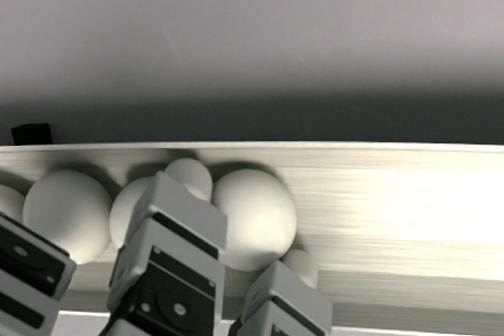

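Scene clock: 223.53 s.
Joint torques (N m): arm1=[-0.26 -10.11 8.36 1.28 -0.29 0.06] | arm2=[-0.26 -20.78 13.24 -0.53 0.25 0.17] | arm3=[-0.79 -19.19 10.28 0.91 0.15 -0.08] | arm4=[0.21 -17.85 10.91 2.35 0.11 -0.39]
Motor temperatures (°C): arm1=[23 29 40 18 20 18] | arm2=[21 30 41 18 19 18] | arm3=[22 35 47 18 19 19] | arm4=[23 33 39 22 18 20]
Heat: arm1: hottest joint3_rad 40 °C; arm2: hottest joint3_rad 41 °C; arm3: hottest joint3_rad 47 °C; arm4: hottest joint3_rad 39 °C.
move: arm3 off_target
Joint velocities: within noise
arm1, arm2, arm4: as last shown
arm3.joint_positions: joint1_rad=-1.494 joint2_rad=+2.155 joint3_rad=+2.620 joint4_rad=-1.695 joint5_rad=+0.069 joint6_rad=+1.600 hand_index_mcp=+0.754 hand_index_abd=-0.002 hand_index_pip=+0.577 hand_index_dip=+0.696 hand_middle_mcp=+0.996 hand_middle_abd=+0.001 hand_middle_pip=+0.999 hand_middle_dip=+0.997 hand_ring_mcp=+0.755 hand_ring_abd=+0.004 hand_ring_pip=+0.578 hand_ring_dip=+0.699 hand_thumb_cmc=+0.716 hand_thumb_axl=+0.677 hand_thumb_mcp=+0.224 hand_thumb_ipl=+0.168 hand_current_limit=+0.700 hand_speed=-0.600
arm3.joint_status: not commanded
arm3.hand_state: goal,goal,goal,goal,goal,goal,goal,goal,goal,goal,goal,goal,goal,goal,goal,goal
arm3.index_mcp_current_ma: 0
arm3.index_abd_current_ma: -2
arm3.index_pip_current_ma: 1
arm3.index_dip_current_ma: 0
arm3.middle_mcp_current_ma: -8
arm3.middle_abd_current_ma: 1
arm3.middle_pip_current_ma: -2
arm3.middle_dip_current_ma: -5
arm3.ring_mcp_current_ma: 2
arm3.ring_abd_current_ma: 7
arm3.ring_pip_current_ma: 4
arm3.ring_dip_current_ma: 5
arm3.thumb_cmc_current_ma: 3
arm3.thumb_axl_current_ma: -1
arm3.thumb_mcp_current_ma: -6
arm3.thumb_ipl_current_ma: 0
arm3.hand_goal_index_mcp: 0.754
arm3.hand_goal_index_abd: 0.000
arm3.hand_goal_index_pip: 0.576
arm3.hand_goal_index_dip: 0.696
arm3.hand_goal_middle_mcp: 1.000
arm3.hand_goal_middle_abd: 0.000
arm3.hand_goal_middle_pip: 1.000
arm3.hand_goal_middle_dip: 1.000
arm3.hand_goal_ring_mcp: 0.754
arm3.hand_goal_ring_abd: 0.000
arm3.hand_goal_ring_pip: 0.576
arm3.hand_goal_ring_dip: 0.696
arm3.hand_goal_thumb_cmc: 0.714
arm3.hand_goal_thumb_axl: 0.678
arm3.hand_goal_thumb_mcp: 0.226
arm3.hand_goal_thumb_ipl: 0.168
arm3.hand: x=+1.4796 y=-0.1238 z=+1.1692 quat_wxyz=(+0.019, +0.985, +0.028, +0.169) (m; scene frame)
arm3.hand_target: x=+1.4781 y=-0.1155 z=+1.1989 quat_wxyz=(+0.017, +0.980, +0.040, +0.196) (m; scene frame)
arm3.hand_status: off_target (0.032 m and 17.6 deg from the pose sent, 0.120 m and 7.7 deg at the start; a joint's target at an end of its range on 45 of 45 steps)
pictures: arm4_cam_wrist
camera_calibration:
arm4_cam_wrist: T_world_to_cam=[[-0.00742803, 0.792597, 0.6097, -0.569069], [0.750613, 0.407271, -0.520299, -0.710794], [-0.6607, 0.453784, -0.597959, 1.8567], [0, 0, 0, 1]] pos_world=[1.75602, -0.102011, 1.08736]

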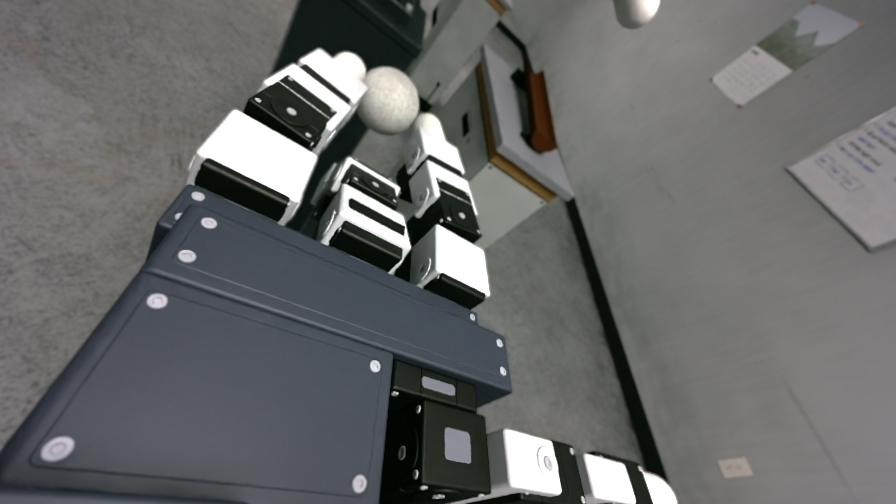

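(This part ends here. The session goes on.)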